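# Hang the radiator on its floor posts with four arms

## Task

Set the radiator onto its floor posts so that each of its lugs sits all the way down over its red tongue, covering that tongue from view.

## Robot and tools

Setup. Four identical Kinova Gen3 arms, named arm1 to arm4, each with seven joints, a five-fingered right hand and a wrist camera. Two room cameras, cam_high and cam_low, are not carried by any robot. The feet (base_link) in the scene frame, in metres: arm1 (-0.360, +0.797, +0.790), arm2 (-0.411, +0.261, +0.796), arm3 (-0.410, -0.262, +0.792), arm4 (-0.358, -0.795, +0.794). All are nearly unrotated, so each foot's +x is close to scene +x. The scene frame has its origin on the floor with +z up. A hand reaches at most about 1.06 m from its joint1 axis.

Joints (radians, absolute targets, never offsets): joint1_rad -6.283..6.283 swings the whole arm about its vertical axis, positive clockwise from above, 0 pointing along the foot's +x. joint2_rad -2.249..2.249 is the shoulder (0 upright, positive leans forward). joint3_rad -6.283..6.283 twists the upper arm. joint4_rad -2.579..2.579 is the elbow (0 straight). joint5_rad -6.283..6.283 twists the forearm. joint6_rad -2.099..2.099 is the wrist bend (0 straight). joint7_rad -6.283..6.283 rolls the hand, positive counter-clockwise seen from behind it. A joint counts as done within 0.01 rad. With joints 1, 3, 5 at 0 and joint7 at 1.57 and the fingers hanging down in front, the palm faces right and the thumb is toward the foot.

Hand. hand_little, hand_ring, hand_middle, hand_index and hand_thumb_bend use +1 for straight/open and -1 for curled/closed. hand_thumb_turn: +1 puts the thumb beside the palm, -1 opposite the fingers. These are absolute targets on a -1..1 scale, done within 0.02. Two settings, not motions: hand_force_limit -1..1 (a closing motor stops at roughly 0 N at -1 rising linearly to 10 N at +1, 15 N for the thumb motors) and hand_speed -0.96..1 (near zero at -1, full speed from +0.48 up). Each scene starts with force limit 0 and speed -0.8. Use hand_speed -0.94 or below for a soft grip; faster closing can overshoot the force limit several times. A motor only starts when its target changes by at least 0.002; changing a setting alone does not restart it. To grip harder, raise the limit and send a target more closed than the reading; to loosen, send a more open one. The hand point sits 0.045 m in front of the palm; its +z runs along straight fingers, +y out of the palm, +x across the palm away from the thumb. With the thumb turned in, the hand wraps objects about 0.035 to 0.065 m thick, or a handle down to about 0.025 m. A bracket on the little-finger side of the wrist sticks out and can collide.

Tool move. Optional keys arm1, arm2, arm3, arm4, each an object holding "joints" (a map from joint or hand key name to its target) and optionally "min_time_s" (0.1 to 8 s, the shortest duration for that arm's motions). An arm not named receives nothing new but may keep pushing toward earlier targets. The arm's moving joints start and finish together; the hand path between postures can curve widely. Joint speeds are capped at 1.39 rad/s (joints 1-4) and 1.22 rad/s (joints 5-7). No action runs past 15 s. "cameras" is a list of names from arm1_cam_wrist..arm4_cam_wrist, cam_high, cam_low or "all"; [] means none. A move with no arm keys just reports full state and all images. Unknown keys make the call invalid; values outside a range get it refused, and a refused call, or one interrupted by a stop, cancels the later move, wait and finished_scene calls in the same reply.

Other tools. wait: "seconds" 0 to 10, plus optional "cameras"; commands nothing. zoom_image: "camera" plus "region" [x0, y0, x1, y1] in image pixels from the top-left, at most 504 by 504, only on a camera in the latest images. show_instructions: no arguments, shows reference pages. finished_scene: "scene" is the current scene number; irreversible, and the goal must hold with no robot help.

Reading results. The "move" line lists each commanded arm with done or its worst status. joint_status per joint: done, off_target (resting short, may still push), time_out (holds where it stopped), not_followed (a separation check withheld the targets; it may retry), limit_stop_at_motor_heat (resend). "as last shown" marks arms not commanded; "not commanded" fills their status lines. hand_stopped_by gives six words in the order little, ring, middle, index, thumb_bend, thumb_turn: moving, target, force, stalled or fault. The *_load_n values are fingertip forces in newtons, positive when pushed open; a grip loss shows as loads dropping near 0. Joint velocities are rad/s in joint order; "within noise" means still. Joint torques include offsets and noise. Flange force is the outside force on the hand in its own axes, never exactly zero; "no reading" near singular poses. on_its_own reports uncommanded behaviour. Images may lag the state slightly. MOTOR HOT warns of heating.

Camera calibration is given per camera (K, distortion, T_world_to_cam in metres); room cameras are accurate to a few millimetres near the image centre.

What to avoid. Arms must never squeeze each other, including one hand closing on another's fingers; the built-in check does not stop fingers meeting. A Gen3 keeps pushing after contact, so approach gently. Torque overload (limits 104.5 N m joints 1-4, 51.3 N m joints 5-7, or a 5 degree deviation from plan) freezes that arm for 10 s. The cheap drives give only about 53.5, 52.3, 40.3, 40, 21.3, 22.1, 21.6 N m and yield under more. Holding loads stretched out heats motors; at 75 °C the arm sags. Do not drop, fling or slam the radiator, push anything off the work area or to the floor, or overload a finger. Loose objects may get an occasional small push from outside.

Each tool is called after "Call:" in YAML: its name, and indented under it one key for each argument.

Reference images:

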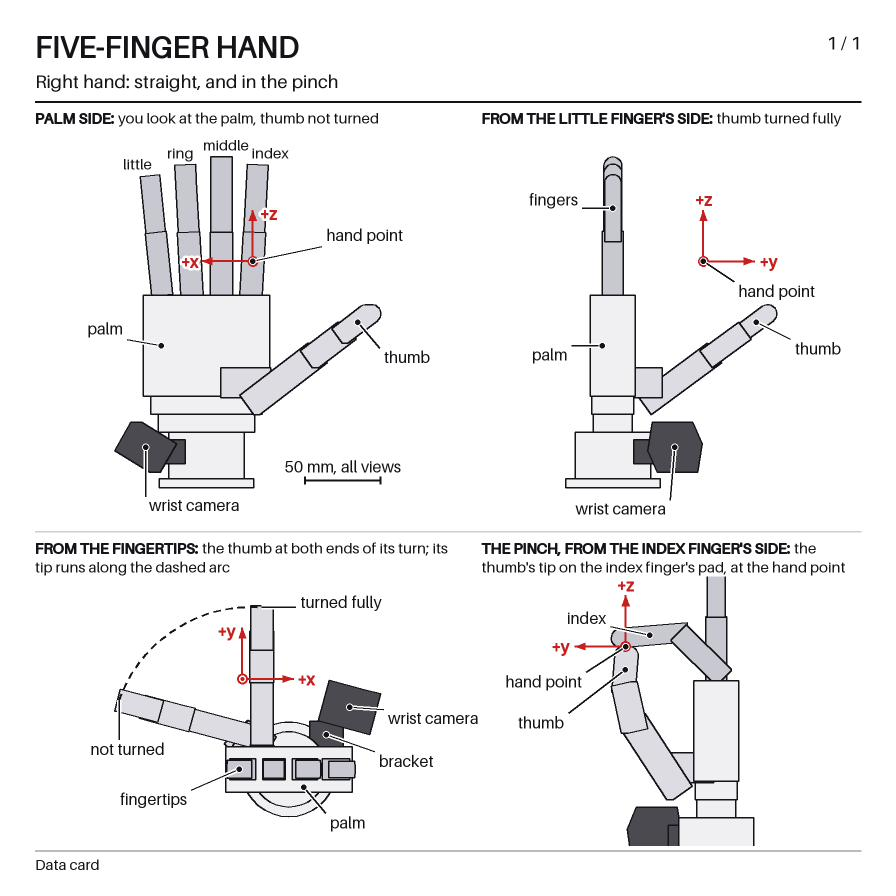

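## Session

Call:
move:
  cameras: ["all"]

Call:
zoom_image:
  camera: "cam_low"
  region: [190, 60, 480, 390]

Call:
zoom_image:
  camera: "cam_high"
  region: [360, 200, 560, 430]

Scene clock: 0.00 s.
Joint torques (N m): no reading
Motor temperatures (°C): arm1=[34 35 32 32 39 41 42] | arm2=[34 38 30 36 39 39 52] | arm3=[32 39 35 34 44 41 40] | arm4=[35 38 33 33 44 42 40]
Flange force (N): no reading
Joint velocities: within noise
arm1.joint_positions: joint1_rad=+0.821 joint2_rad=-0.443 joint3_rad=-0.068 joint4_rad=+1.539 joint5_rad=-0.051 joint6_rad=+1.958 joint7_rad=-1.777 hand_little=+1.000 hand_ring=+1.000 hand_middle=+1.000 hand_index=+1.000 hand_thumb_turn=+1.000 hand_thumb_bend=+1.000 hand_force_limit=+0.000 hand_speed=-0.800
arm1.joint_status: not commanded
arm1.hand_stopped_by: target,target,target,target,target,target
arm1.little_load_n: 0.0
arm1.ring_load_n: 0.0
arm1.middle_load_n: 0.0
arm1.index_load_n: 0.0
arm1.thumb_bend_load_n: 0.0
arm1.thumb_turn_load_n: 0.0
arm1.hand: x=-0.2003 y=+0.7090 z=+1.2798 quat_wxyz=(-0.037, -0.466, -0.884, +0.003) (m; scene frame)
arm2.joint_positions: joint1_rad=+0.486 joint2_rad=-0.427 joint3_rad=-0.081 joint4_rad=+1.463 joint5_rad=-0.054 joint6_rad=+1.931 joint7_rad=-1.915 hand_little=+1.000 hand_ring=+1.000 hand_middle=+1.000 hand_index=+1.000 hand_thumb_turn=+1.000 hand_thumb_bend=+1.000 hand_force_limit=+0.000 hand_speed=-0.800
arm2.joint_status: not commanded
arm2.hand_stopped_by: target,target,target,target,target,target
arm2.little_load_n: 0.0
arm2.ring_load_n: 0.0
arm2.middle_load_n: -0.5
arm2.index_load_n: 0.0
arm2.thumb_bend_load_n: 0.0
arm2.thumb_turn_load_n: 0.0
arm2.hand: x=-0.2096 y=+0.2168 z=+1.3149 quat_wxyz=(-0.084, -0.358, -0.930, -0.010) (m; scene frame)
arm3.joint_positions: joint1_rad=+0.435 joint2_rad=-0.423 joint3_rad=-0.086 joint4_rad=+1.438 joint5_rad=-0.082 joint6_rad=+1.999 joint7_rad=-1.658 hand_little=+1.000 hand_ring=+1.000 hand_middle=+1.000 hand_index=+1.000 hand_thumb_turn=+1.000 hand_thumb_bend=+1.000 hand_force_limit=+0.000 hand_speed=-0.800
arm3.joint_status: not commanded
arm3.hand_stopped_by: target,target,target,target,target,target
arm3.little_load_n: 0.5
arm3.ring_load_n: 0.0
arm3.middle_load_n: 0.0
arm3.index_load_n: 0.0
arm3.thumb_bend_load_n: 0.0
arm3.thumb_turn_load_n: 0.0
arm3.hand: x=-0.2317 y=-0.2471 z=+1.3133 quat_wxyz=(-0.065, -0.168, -0.984, -0.012) (m; scene frame)
arm4.joint_positions: joint1_rad=-0.008 joint2_rad=-0.439 joint3_rad=-0.078 joint4_rad=+1.469 joint5_rad=+0.016 joint6_rad=+1.931 joint7_rad=-2.032 hand_little=+1.000 hand_ring=+1.000 hand_middle=+1.000 hand_index=+1.000 hand_thumb_turn=+1.000 hand_thumb_bend=+1.000 hand_force_limit=+0.000 hand_speed=-0.800
arm4.joint_status: not commanded
arm4.hand_stopped_by: target,target,target,target,target,target
arm4.little_load_n: -0.5
arm4.ring_load_n: 0.0
arm4.middle_load_n: 0.0
arm4.index_load_n: 0.0
arm4.thumb_bend_load_n: 0.0
arm4.thumb_turn_load_n: 0.0
arm4.hand: x=-0.1582 y=-0.7706 z=+1.3137 quat_wxyz=(-0.094, -0.214, -0.972, +0.001) (m; scene frame)
pictures: arm1_cam_wrist, arm2_cam_wrist, arm3_cam_wrist, arm4_cam_wrist, cam_high, cam_low
camera_calibration:
arm1_cam_wrist: T_world_to_cam=[[0.675072, 0.735868, 0.052694, -0.460349], [0.614709, -0.60054, 0.511356, -0.0938054], [0.407935, -0.31281, -0.857752, 1.51708], [0, 0, 0, 1]] pos_world=[-0.250439, 0.756981, 1.3735]
arm2_cam_wrist: T_world_to_cam=[[0.420598, 0.905119, 0.0621062, -0.192151], [0.710584, -0.371213, 0.597722, -0.542736], [0.564064, -0.207269, -0.799295, 1.33368], [0, 0, 0, 1]] pos_world=[-0.285804, 0.24888, 1.40234]
arm3_cam_wrist: T_world_to_cam=[[0.123433, 0.99021, 0.0651819, 0.186525], [0.847375, -0.139356, 0.512383, -0.492388], [0.51645, -0.00801142, -0.85628, 1.35757], [0, 0, 0, 1]] pos_world=[-0.306901, -0.24244, 1.40259]
arm4_cam_wrist: T_world_to_cam=[[0.180682, 0.983361, -0.0188478, 0.820024], [0.799293, -0.135641, 0.585433, -0.73341], [0.573135, -0.120842, -0.810502, 1.17984], [0, 0, 0, 1]] pos_world=[-0.238161, -0.763286, 1.40108]

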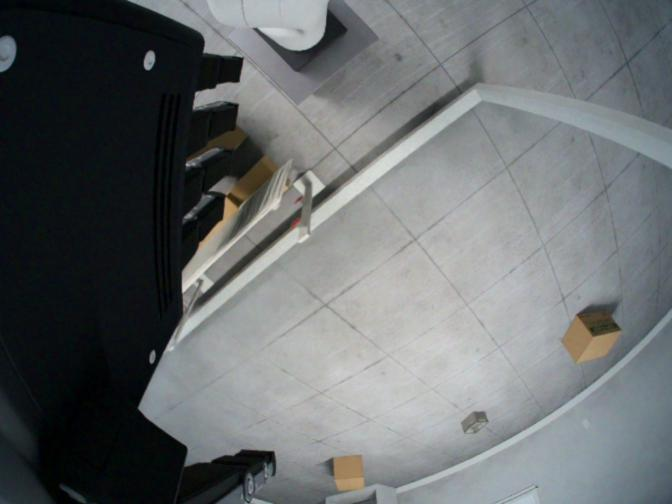

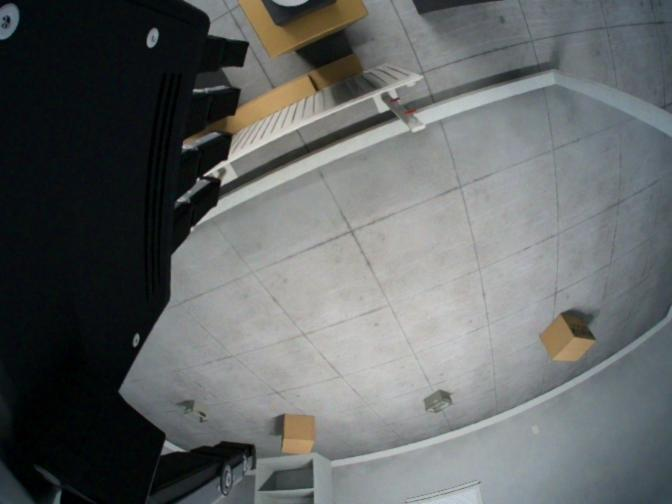

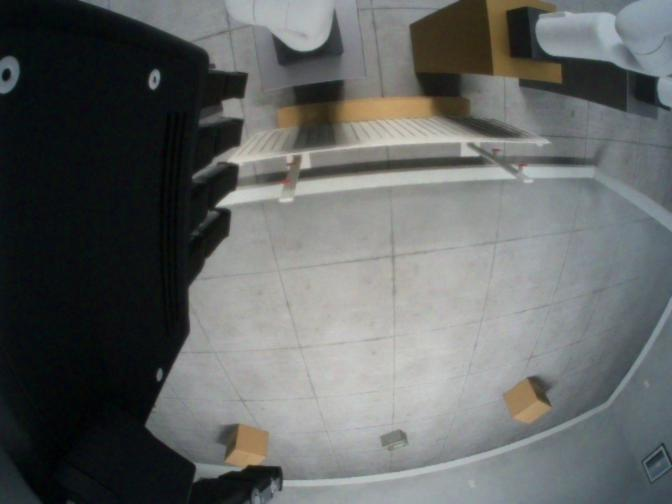

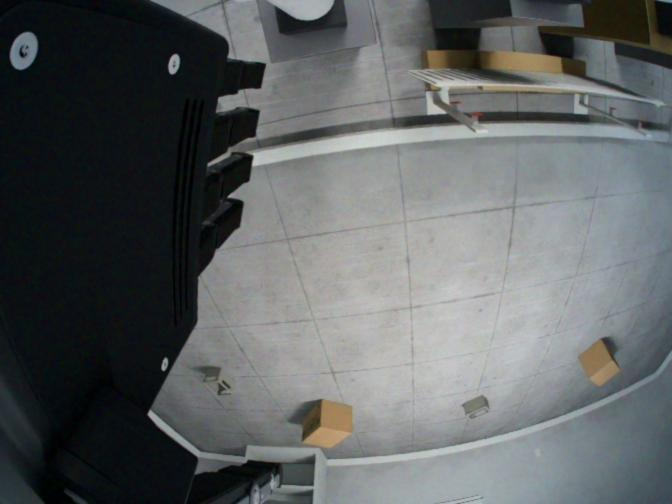

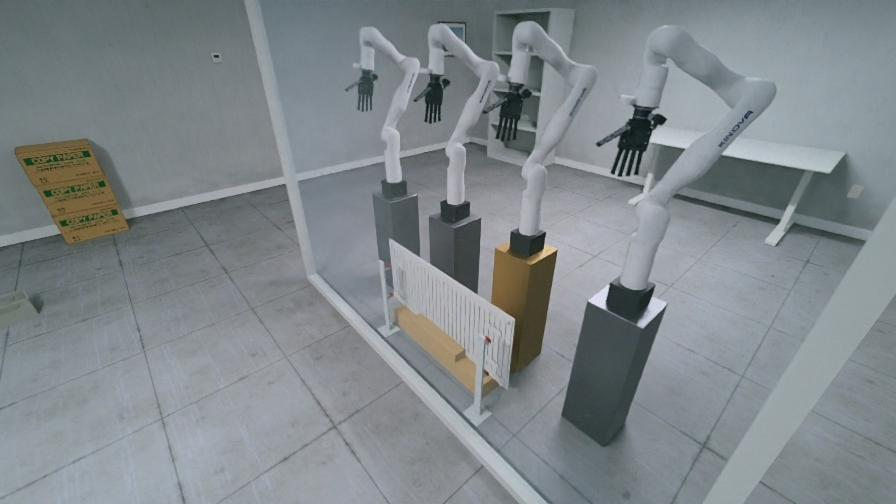

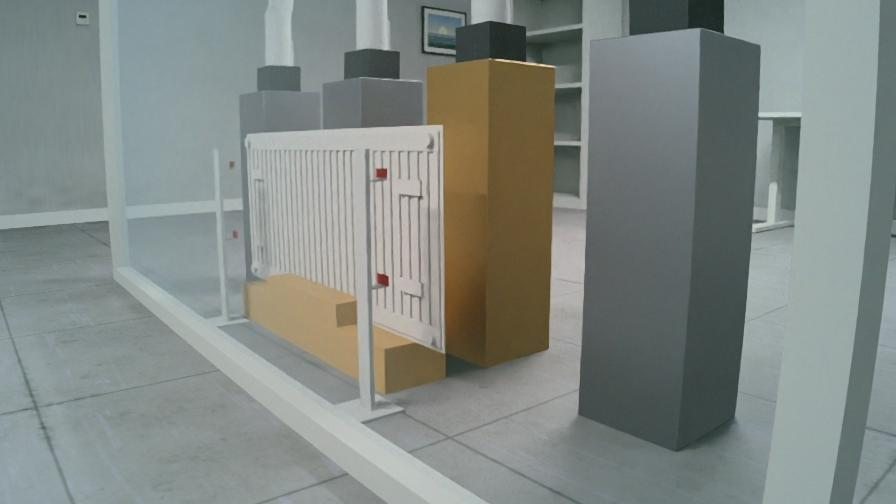

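Scaled by 1.527 from the camera's 896x504 image, which has a finer 1280x720 frame.

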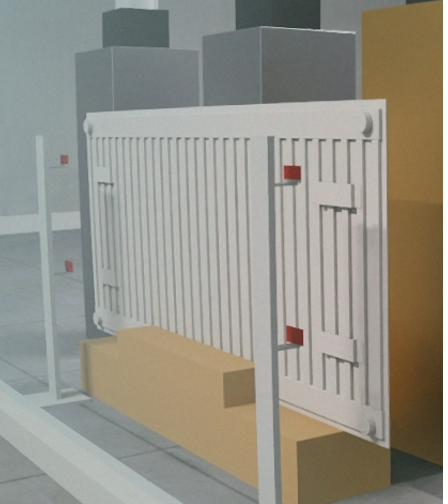

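Scaled by 2.191 from the camera's 896x504 image, which has a finer 1280x720 frame.

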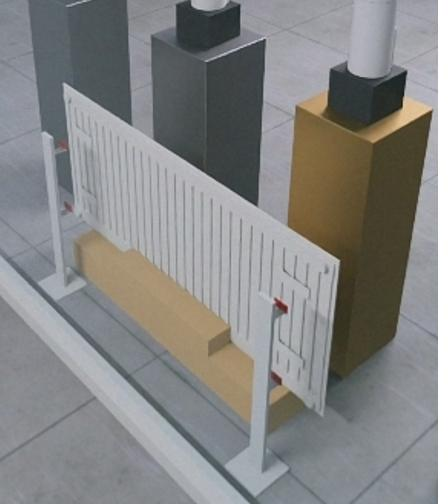

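Call:
move:
  arm1: {"joints":{"joint1_rad":0.9918,"joint2_rad":1.0065,"joint3_rad":0,"joint4_rad":1.9865,"joint5_rad":0,"joint6_rad":0.1486,"joint7_rad":-2.1218,"hand_thumb_turn":-1,"hand_thumb_bend":0.7,"hand_speed":0.0},"min_time_s":4}
  arm2: {"joints":{"joint1_rad":0.1693,"joint2_rad":0.9544,"joint3_rad":0,"joint4_rad":2.4554,"joint5_rad":0,"joint6_rad":-0.2682,"joint7_rad":-2.9683,"hand_thumb_turn":-1,"hand_thumb_bend":0.7,"hand_speed":0.0},"min_time_s":4}
  arm3: {"joints":{"joint1_rad":-0.1675,"joint2_rad":1.0182,"joint3_rad":0,"joint4_rad":2.4678,"joint5_rad":0,"joint6_rad":-0.3444,"joint7_rad":-3.3731,"hand_thumb_turn":-1,"hand_thumb_bend":0.7,"hand_speed":0.0},"min_time_s":4}
  arm4: {"joints":{"joint1_rad":-1.1092,"joint2_rad":1.0310,"joint3_rad":0,"joint4_rad":2.1490,"joint5_rad":0,"joint6_rad":-0.0384,"joint7_rad":-4.2048,"hand_thumb_turn":-1,"hand_thumb_bend":0.7,"hand_speed":0.0},"min_time_s":4}
  cameras: ["all"]

Call:
zoom_image:
  camera: "arm1_cam_wrist"
  region: [180, 80, 480, 340]

Call:
zoom_image:
  camera: "arm4_cam_wrist"
  region: [200, 0, 500, 280]

Call:
zoom_image:
  camera: "cam_low"
  region: [190, 100, 480, 390]

Scene clock: 5.97 s.
Joint torques (N m): arm1=[0.97 -17.28 0.23 0.04 0.19 0 -0.16] | arm2=[-2.2 -14.01 1.85 1.89 0.04 -0.08 -0.6] | arm3=[0.84 -14.72 1.14 1.97 -0.64 0.34 -0.1] | arm4=[1.43 -16.06 0.03 0.13 0.31 0.28 0.05]
Motor temperatures (°C): arm1=[34 35 32 32 39 41 42] | arm2=[34 38 30 36 39 39 52] | arm3=[32 39 35 34 44 41 40] | arm4=[35 38 33 33 44 42 40]
Flange force (N): arm1=[-2.1 3.7 0.0] | arm2=[-6.1 -2.4 1.8] | arm3=[0.9 -5.8 5.2] | arm4=[0.9 -4.7 1.0]
move: arm1 done; arm2 done; arm3 done; arm4 done
Joint velocities: within noise
arm1.joint_positions: joint1_rad=+0.992 joint2_rad=+1.006 joint3_rad=+0.000 joint4_rad=+1.987 joint5_rad=+0.000 joint6_rad=+0.149 joint7_rad=-2.122 hand_little=+1.000 hand_ring=+1.000 hand_middle=+1.000 hand_index=+1.000 hand_thumb_turn=-1.000 hand_thumb_bend=+0.700 hand_force_limit=+0.000 hand_speed=+0.000
arm1.joint_status: all done
arm1.hand_stopped_by: target,target,target,target,target,target
arm1.little_load_n: 0.0
arm1.ring_load_n: 0.0
arm1.middle_load_n: 0.0
arm1.index_load_n: 0.0
arm1.thumb_bend_load_n: 0.0
arm1.thumb_turn_load_n: 0.0
arm1.hand: x=-0.1114 y=+0.4115 z=+0.6607 quat_wxyz=(+0.007, -0.707, -0.707, +0.001) (m; scene frame)
arm2.joint_positions: joint1_rad=+0.169 joint2_rad=+0.954 joint3_rad=+0.000 joint4_rad=+2.455 joint5_rad=+0.000 joint6_rad=-0.268 joint7_rad=-2.968 hand_little=+1.000 hand_ring=+1.000 hand_middle=+1.000 hand_index=+1.000 hand_thumb_turn=-1.000 hand_thumb_bend=+0.700 hand_force_limit=+0.000 hand_speed=+0.000
arm2.joint_status: all done
arm2.hand_stopped_by: target,target,target,target,target,target
arm2.little_load_n: 0.0
arm2.ring_load_n: 0.0
arm2.middle_load_n: 0.0
arm2.index_load_n: 0.5
arm2.thumb_bend_load_n: 0.0
arm2.thumb_turn_load_n: 0.0
arm2.hand: x=-0.0995 y=+0.1619 z=+0.6968 quat_wxyz=(+0.005, -0.707, -0.707, -0.003) (m; scene frame)
arm3.joint_positions: joint1_rad=-0.168 joint2_rad=+1.018 joint3_rad=+0.000 joint4_rad=+2.468 joint5_rad=+0.000 joint6_rad=-0.344 joint7_rad=-3.373 hand_little=+1.000 hand_ring=+1.000 hand_middle=+1.000 hand_index=+1.000 hand_thumb_turn=-1.000 hand_thumb_bend=+0.700 hand_force_limit=+0.000 hand_speed=+0.000
arm3.joint_status: all done
arm3.hand_stopped_by: target,target,target,target,target,target
arm3.little_load_n: 0.0
arm3.ring_load_n: 0.0
arm3.middle_load_n: 0.0
arm3.index_load_n: 0.0
arm3.thumb_bend_load_n: 0.0
arm3.thumb_turn_load_n: 0.0
arm3.hand: x=-0.0985 y=-0.2594 z=+0.6800 quat_wxyz=(-0.001, -0.707, -0.707, -0.001) (m; scene frame)
arm4.joint_positions: joint1_rad=-1.109 joint2_rad=+1.031 joint3_rad=+0.000 joint4_rad=+2.149 joint5_rad=+0.000 joint6_rad=-0.038 joint7_rad=-4.205 hand_little=+1.000 hand_ring=+1.000 hand_middle=+1.000 hand_index=+1.000 hand_thumb_turn=-1.000 hand_thumb_bend=+0.700 hand_force_limit=+0.000 hand_speed=+0.000
arm4.joint_status: all done
arm4.hand_stopped_by: target,target,target,target,target,target
arm4.little_load_n: 0.0
arm4.ring_load_n: 0.0
arm4.middle_load_n: 0.0
arm4.index_load_n: 0.0
arm4.thumb_bend_load_n: 0.0
arm4.thumb_turn_load_n: 0.0
arm4.hand: x=-0.1062 y=-0.5332 z=+0.6599 quat_wxyz=(-0.001, -0.707, -0.707, -0.001) (m; scene frame)
pictures: arm1_cam_wrist, arm2_cam_wrist, arm3_cam_wrist, arm4_cam_wrist, cam_high, cam_low
camera_calibration:
arm1_cam_wrist: T_world_to_cam=[[0.974521, 0.222244, 0.0302795, -0.00927212], [0.186942, -0.879382, 0.437881, 0.105069], [0.123944, -0.421063, -0.898523, 0.896527], [0, 0, 0, 1]] pos_world=[-0.121725, 0.471951, 0.759824]
arm2_cam_wrist: T_world_to_cam=[[0.95738, 0.287052, 0.0320006, 0.0240201], [0.243078, -0.860607, 0.447513, -0.134582], [0.156, -0.420662, -0.893705, 0.825854], [0, 0, 0, 1]] pos_world=[-0.119115, 0.224687, 0.797528]
arm3_cam_wrist: T_world_to_cam=[[0.977445, 0.205424, 0.049012, 0.115011], [0.16963, -0.901905, 0.397231, -0.468682], [0.125805, -0.379957, -0.916409, 0.652285], [0, 0, 0, 1]] pos_world=[-0.114975, -0.198492, 0.778298]
arm4_cam_wrist: T_world_to_cam=[[0.967803, 0.251573, -0.00826423, 0.251148], [0.231148, -0.875274, 0.424813, -0.708743], [0.0996377, -0.413045, -0.905244, 0.505366], [0, 0, 0, 1]] pos_world=[-0.129591, -0.474788, 0.760638]

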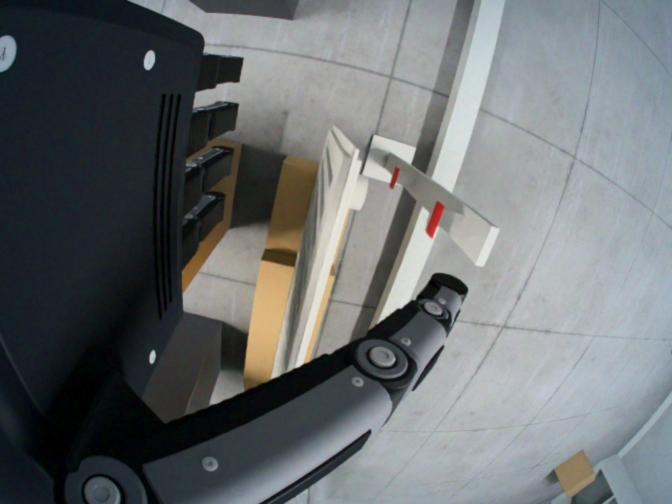

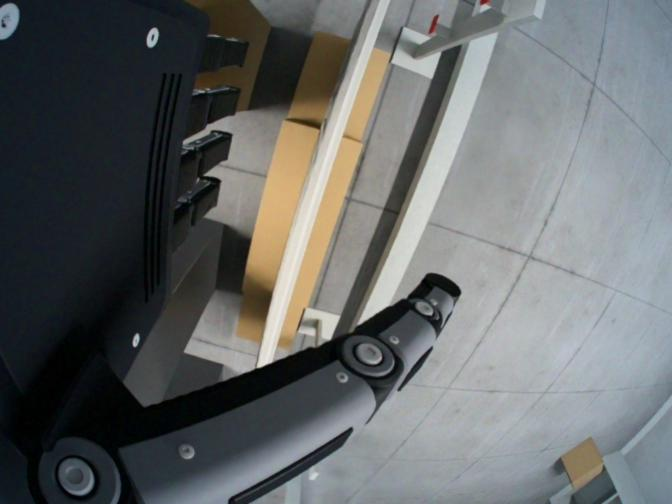

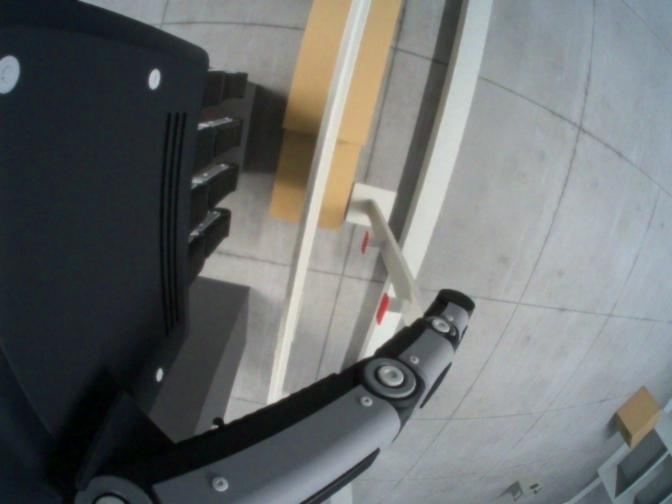

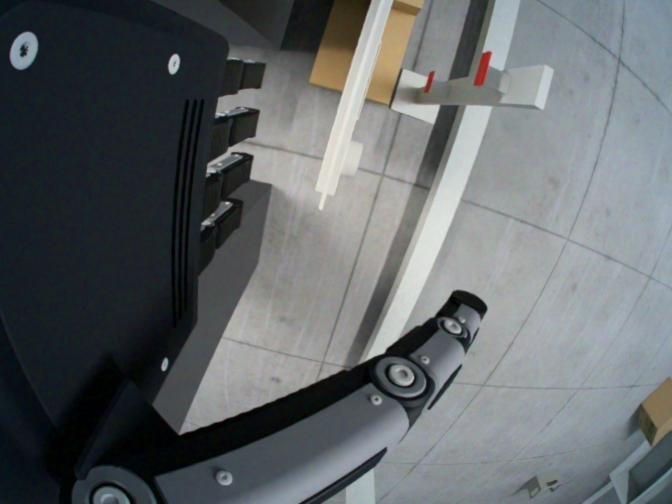

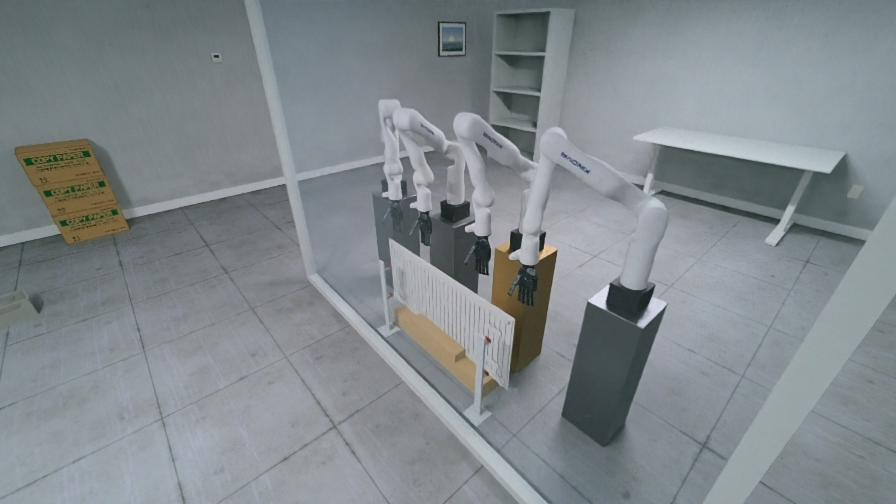

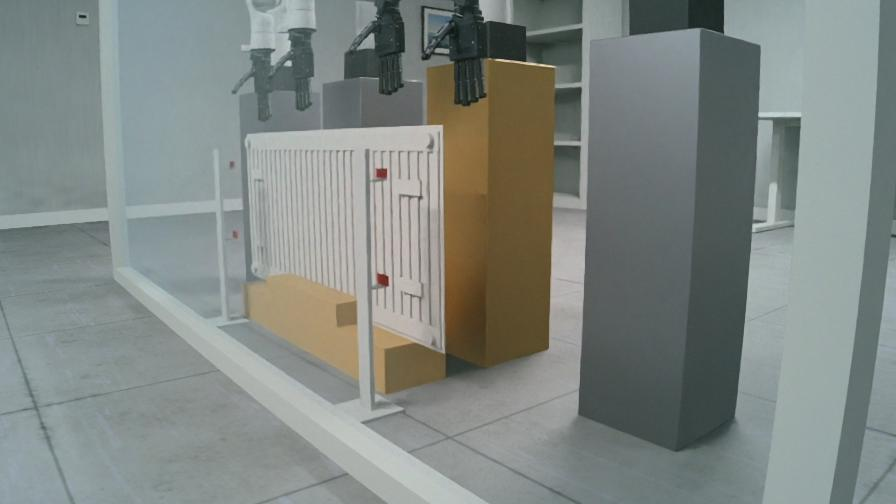

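Scaled by 1.680 from the camera's 672x504 image, which has a finer 960x720 frame.

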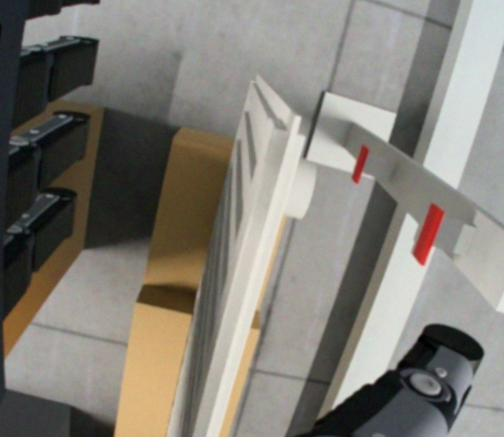

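Scaled by 1.680 from the camera's 672x504 image, which has a finer 960x720 frame.

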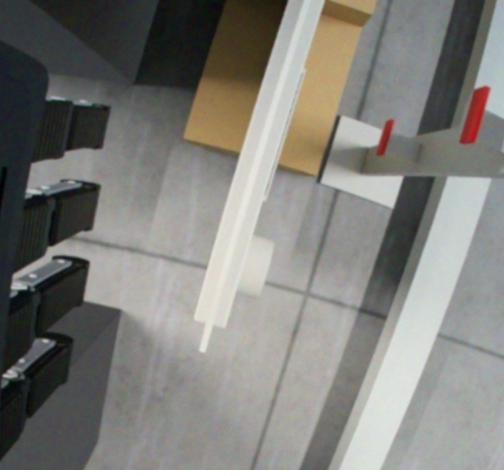

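Scaled by 1.738 from the camera's 896x504 image, which has a finer 1280x720 frame.

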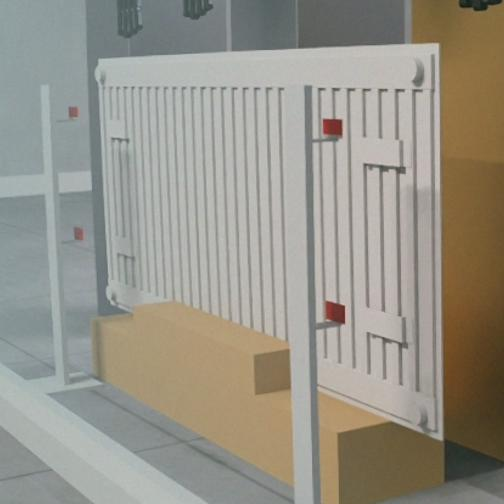

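Call:
move:
  cameras: ["all"]

Scene clock: 8.33 s.
Joint torques (N m): arm1=[0.89 -17.29 0.19 0.02 0.2 0.01 -0.15] | arm2=[-2.17 -13.94 1.87 1.88 0.05 -0.07 -0.59] | arm3=[0.8 -14.72 1.17 1.95 -0.64 0.33 -0.07] | arm4=[1.44 -16.05 0 0.17 0.29 0.29 0.03]
Motor temperatures (°C): arm1=[34 35 32 32 39 41 42] | arm2=[34 38 30 36 39 39 52] | arm3=[32 39 35 34 44 41 40] | arm4=[35 38 33 33 44 42 40]
Flange force (N): arm1=[-2.1 3.5 0.0] | arm2=[-6.0 -2.3 1.6] | arm3=[0.8 -5.8 5.1] | arm4=[1.0 -4.6 1.0]
Joint velocities: within noise
arm1.joint_positions: joint1_rad=+0.992 joint2_rad=+1.007 joint3_rad=+0.000 joint4_rad=+1.987 joint5_rad=+0.000 joint6_rad=+0.149 joint7_rad=-2.122 hand_little=+1.000 hand_ring=+1.000 hand_middle=+1.000 hand_index=+1.000 hand_thumb_turn=-1.000 hand_thumb_bend=+0.700 hand_force_limit=+0.000 hand_speed=+0.000
arm1.joint_status: all done
arm1.hand_stopped_by: target,target,target,target,target,target
arm1.little_load_n: 0.0
arm1.ring_load_n: 0.0
arm1.middle_load_n: 0.0
arm1.index_load_n: 0.0
arm1.thumb_bend_load_n: 0.0
arm1.thumb_turn_load_n: 0.0
arm1.hand: x=-0.1114 y=+0.4115 z=+0.6607 quat_wxyz=(+0.007, -0.707, -0.707, +0.001) (m; scene frame)
arm2.joint_positions: joint1_rad=+0.169 joint2_rad=+0.954 joint3_rad=+0.000 joint4_rad=+2.455 joint5_rad=+0.000 joint6_rad=-0.268 joint7_rad=-2.968 hand_little=+1.000 hand_ring=+1.000 hand_middle=+1.000 hand_index=+1.000 hand_thumb_turn=-1.000 hand_thumb_bend=+0.700 hand_force_limit=+0.000 hand_speed=+0.000
arm2.joint_status: all done
arm2.hand_stopped_by: target,target,target,target,target,target
arm2.little_load_n: 0.0
arm2.ring_load_n: 0.0
arm2.middle_load_n: 0.0
arm2.index_load_n: 0.0
arm2.thumb_bend_load_n: 0.0
arm2.thumb_turn_load_n: 0.0
arm2.hand: x=-0.0994 y=+0.1618 z=+0.6968 quat_wxyz=(+0.005, -0.707, -0.707, -0.003) (m; scene frame)
arm3.joint_positions: joint1_rad=-0.168 joint2_rad=+1.018 joint3_rad=+0.000 joint4_rad=+2.468 joint5_rad=+0.000 joint6_rad=-0.344 joint7_rad=-3.373 hand_little=+1.000 hand_ring=+1.000 hand_middle=+1.000 hand_index=+1.000 hand_thumb_turn=-1.000 hand_thumb_bend=+0.700 hand_force_limit=+0.000 hand_speed=+0.000
arm3.joint_status: all done
arm3.hand_stopped_by: target,target,target,target,target,target
arm3.little_load_n: 0.0
arm3.ring_load_n: 0.0
arm3.middle_load_n: 0.0
arm3.index_load_n: 0.0
arm3.thumb_bend_load_n: 0.0
arm3.thumb_turn_load_n: 0.0
arm3.hand: x=-0.0985 y=-0.2594 z=+0.6800 quat_wxyz=(-0.001, -0.707, -0.707, -0.001) (m; scene frame)
arm4.joint_positions: joint1_rad=-1.109 joint2_rad=+1.031 joint3_rad=+0.000 joint4_rad=+2.149 joint5_rad=+0.000 joint6_rad=-0.038 joint7_rad=-4.205 hand_little=+1.000 hand_ring=+1.000 hand_middle=+1.000 hand_index=+1.000 hand_thumb_turn=-1.000 hand_thumb_bend=+0.700 hand_force_limit=+0.000 hand_speed=+0.000
arm4.joint_status: all done
arm4.hand_stopped_by: target,target,target,target,target,target
arm4.little_load_n: 0.0
arm4.ring_load_n: 0.0
arm4.middle_load_n: 0.0
arm4.index_load_n: 0.0
arm4.thumb_bend_load_n: 0.0
arm4.thumb_turn_load_n: 0.0
arm4.hand: x=-0.1062 y=-0.5331 z=+0.6599 quat_wxyz=(-0.001, -0.707, -0.707, -0.001) (m; scene frame)
pictures: arm1_cam_wrist, arm2_cam_wrist, arm3_cam_wrist, arm4_cam_wrist, cam_high, cam_low
camera_calibration:
arm1_cam_wrist: T_world_to_cam=[[0.9745, 0.222337, 0.030259, -0.00930257], [0.187045, -0.879398, 0.437804, 0.105147], [0.12395, -0.420981, -0.898561, 0.896518], [0, 0, 0, 1]] pos_world=[-0.121725, 0.471952, 0.759824]
arm2_cam_wrist: T_world_to_cam=[[0.957365, 0.287092, 0.0320863, 0.0239414], [0.243074, -0.860597, 0.447535, -0.134602], [0.156097, -0.420655, -0.893691, 0.825852], [0, 0, 0, 1]] pos_world=[-0.119116, 0.224687, 0.797527]
arm3_cam_wrist: T_world_to_cam=[[0.977474, 0.205298, 0.0489619, 0.115028], [0.169536, -0.901931, 0.397212, -0.468683], [0.125707, -0.379964, -0.91642, 0.652281], [0, 0, 0, 1]] pos_world=[-0.114975, -0.198492, 0.778298]
arm4_cam_wrist: T_world_to_cam=[[0.967803, 0.251573, -0.00826423, 0.251148], [0.231148, -0.875274, 0.424813, -0.708743], [0.0996377, -0.413045, -0.905244, 0.505366], [0, 0, 0, 1]] pos_world=[-0.129591, -0.474788, 0.760638]

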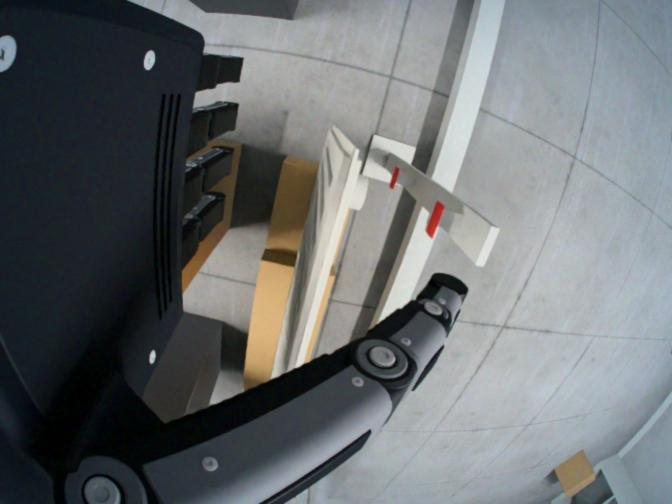

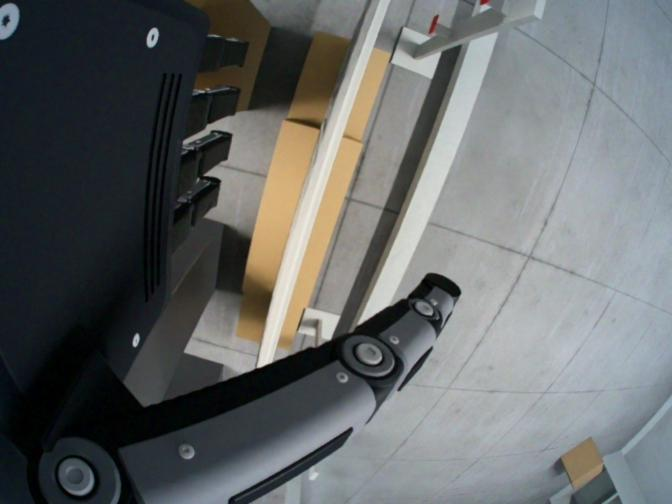

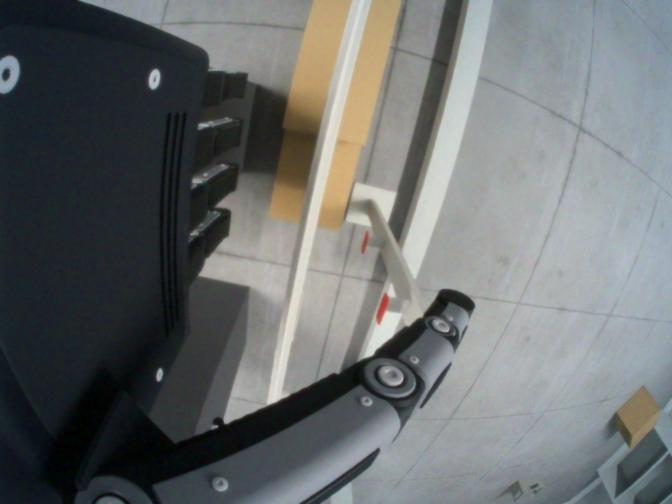

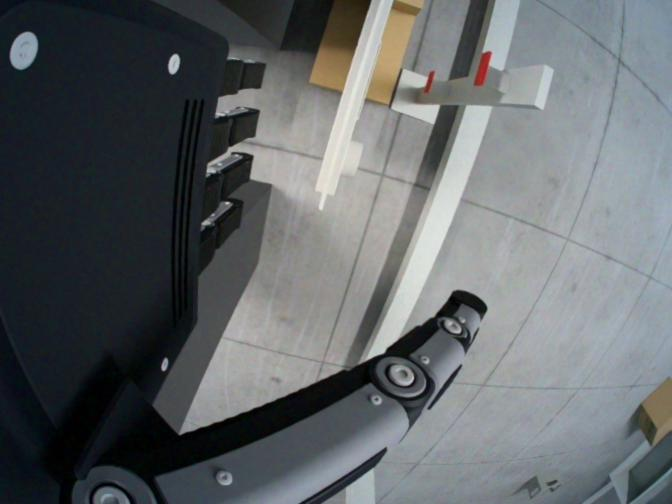

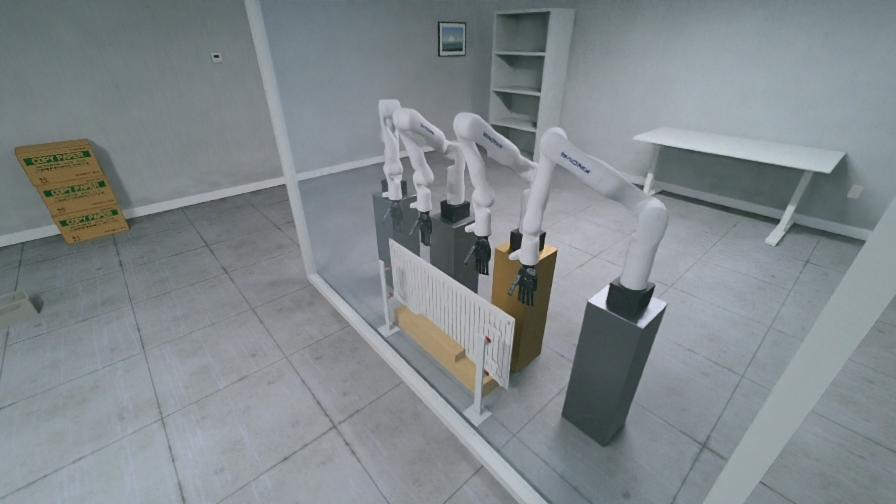

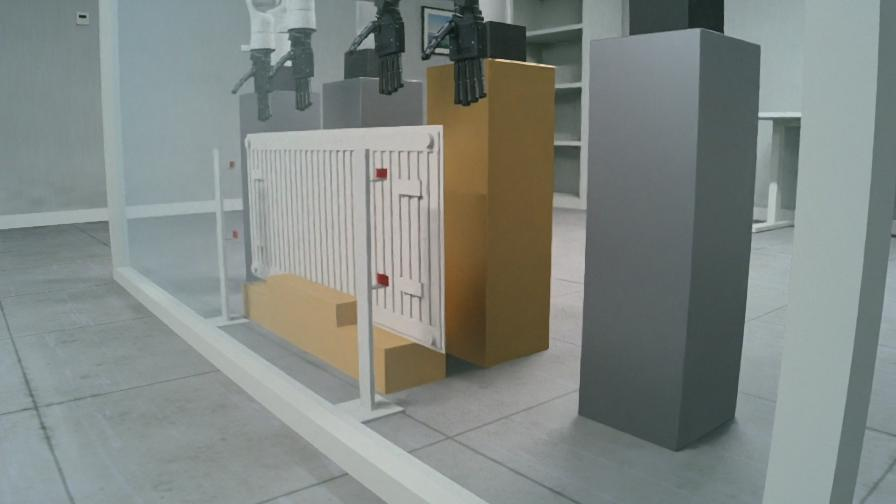

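Call:
zoom_image:
  camera: "arm1_cam_wrist"
  region: [300, 100, 480, 240]

Call:
zoom_image:
  camera: "arm4_cam_wrist"
  region: [290, 80, 430, 220]

Call:
zoom_image:
  camera: "cam_low"
  region: [200, 110, 460, 370]

Call:
zoom_image:
  camera: "arm4_cam_wrist"
  region: [340, 0, 540, 140]

Scaled by 2.800 from the camera's 672x504 image, which has a finer 960x720 frame.

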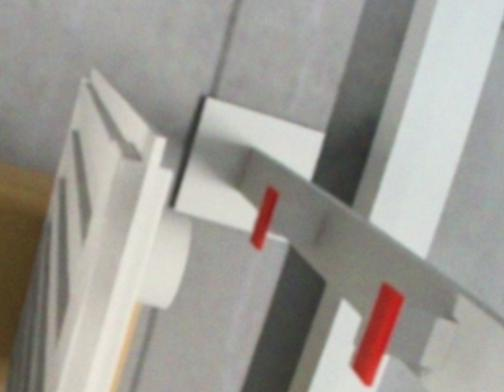

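Scaled by 3.600 from the camera's 672x504 image, which has a finer 960x720 frame.

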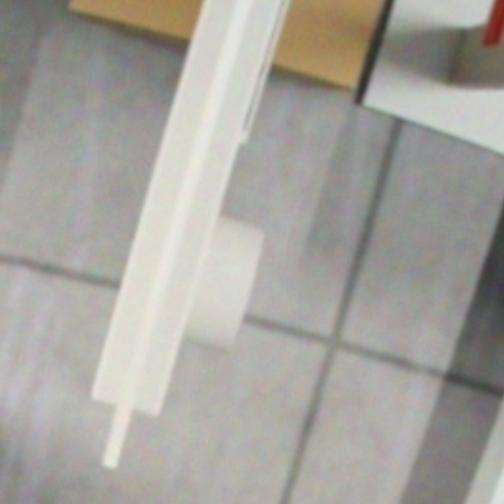

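Scaled by 1.938 from the camera's 896x504 image, which has a finer 1280x720 frame.

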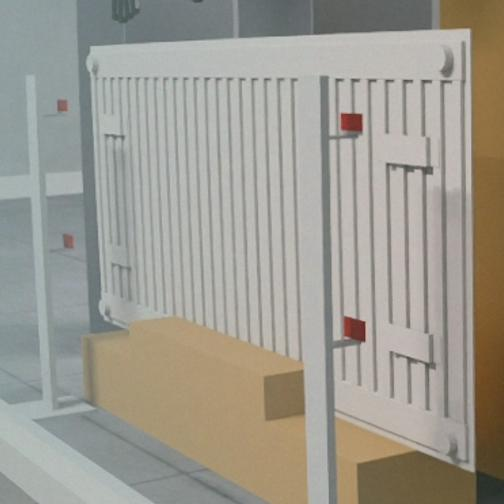

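Scaled by 2.520 from the camera's 672x504 image, which has a finer 960x720 frame.

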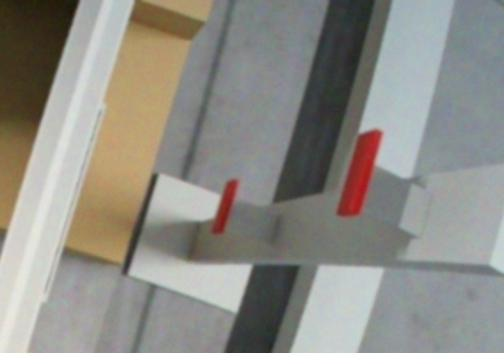

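Call:
zoom_image:
  camera: "arm1_cam_wrist"
  region: [300, 110, 380, 220]

Call:
zoom_image:
  camera: "arm2_cam_wrist"
  region: [240, 200, 380, 380]

Call:
zoom_image:
  camera: "cam_low"
  region: [380, 110, 460, 190]

Call:
zoom_image:
  camera: "cam_high"
  region: [370, 220, 540, 430]

Scaled by 4.582 from the camera's 672x504 image, which has a finer 960x720 frame.

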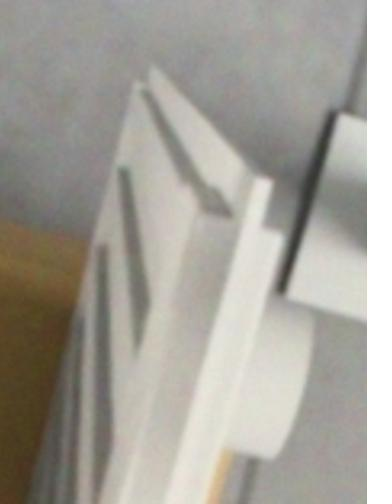

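Scaled by 2.800 from the camera's 672x504 image, which has a finer 960x720 frame.

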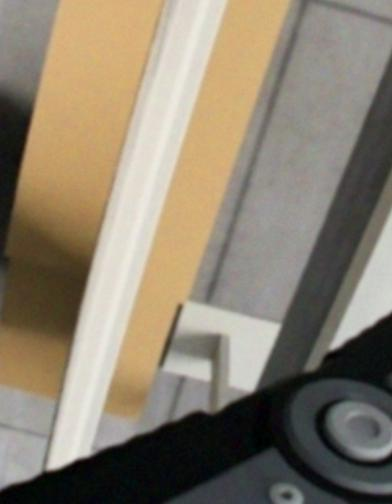

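Scaled by 6.300 from the camera's 896x504 image, which has a finer 1280x720 frame.

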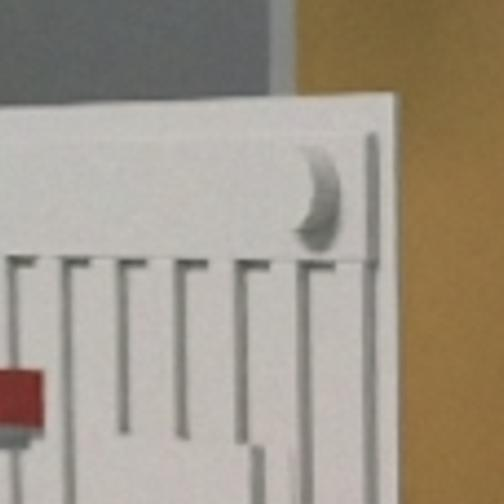

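Scaled by 2.400 from the camera's 896x504 image, which has a finer 1280x720 frame.

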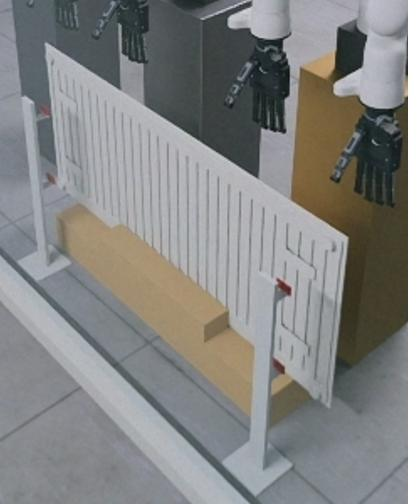

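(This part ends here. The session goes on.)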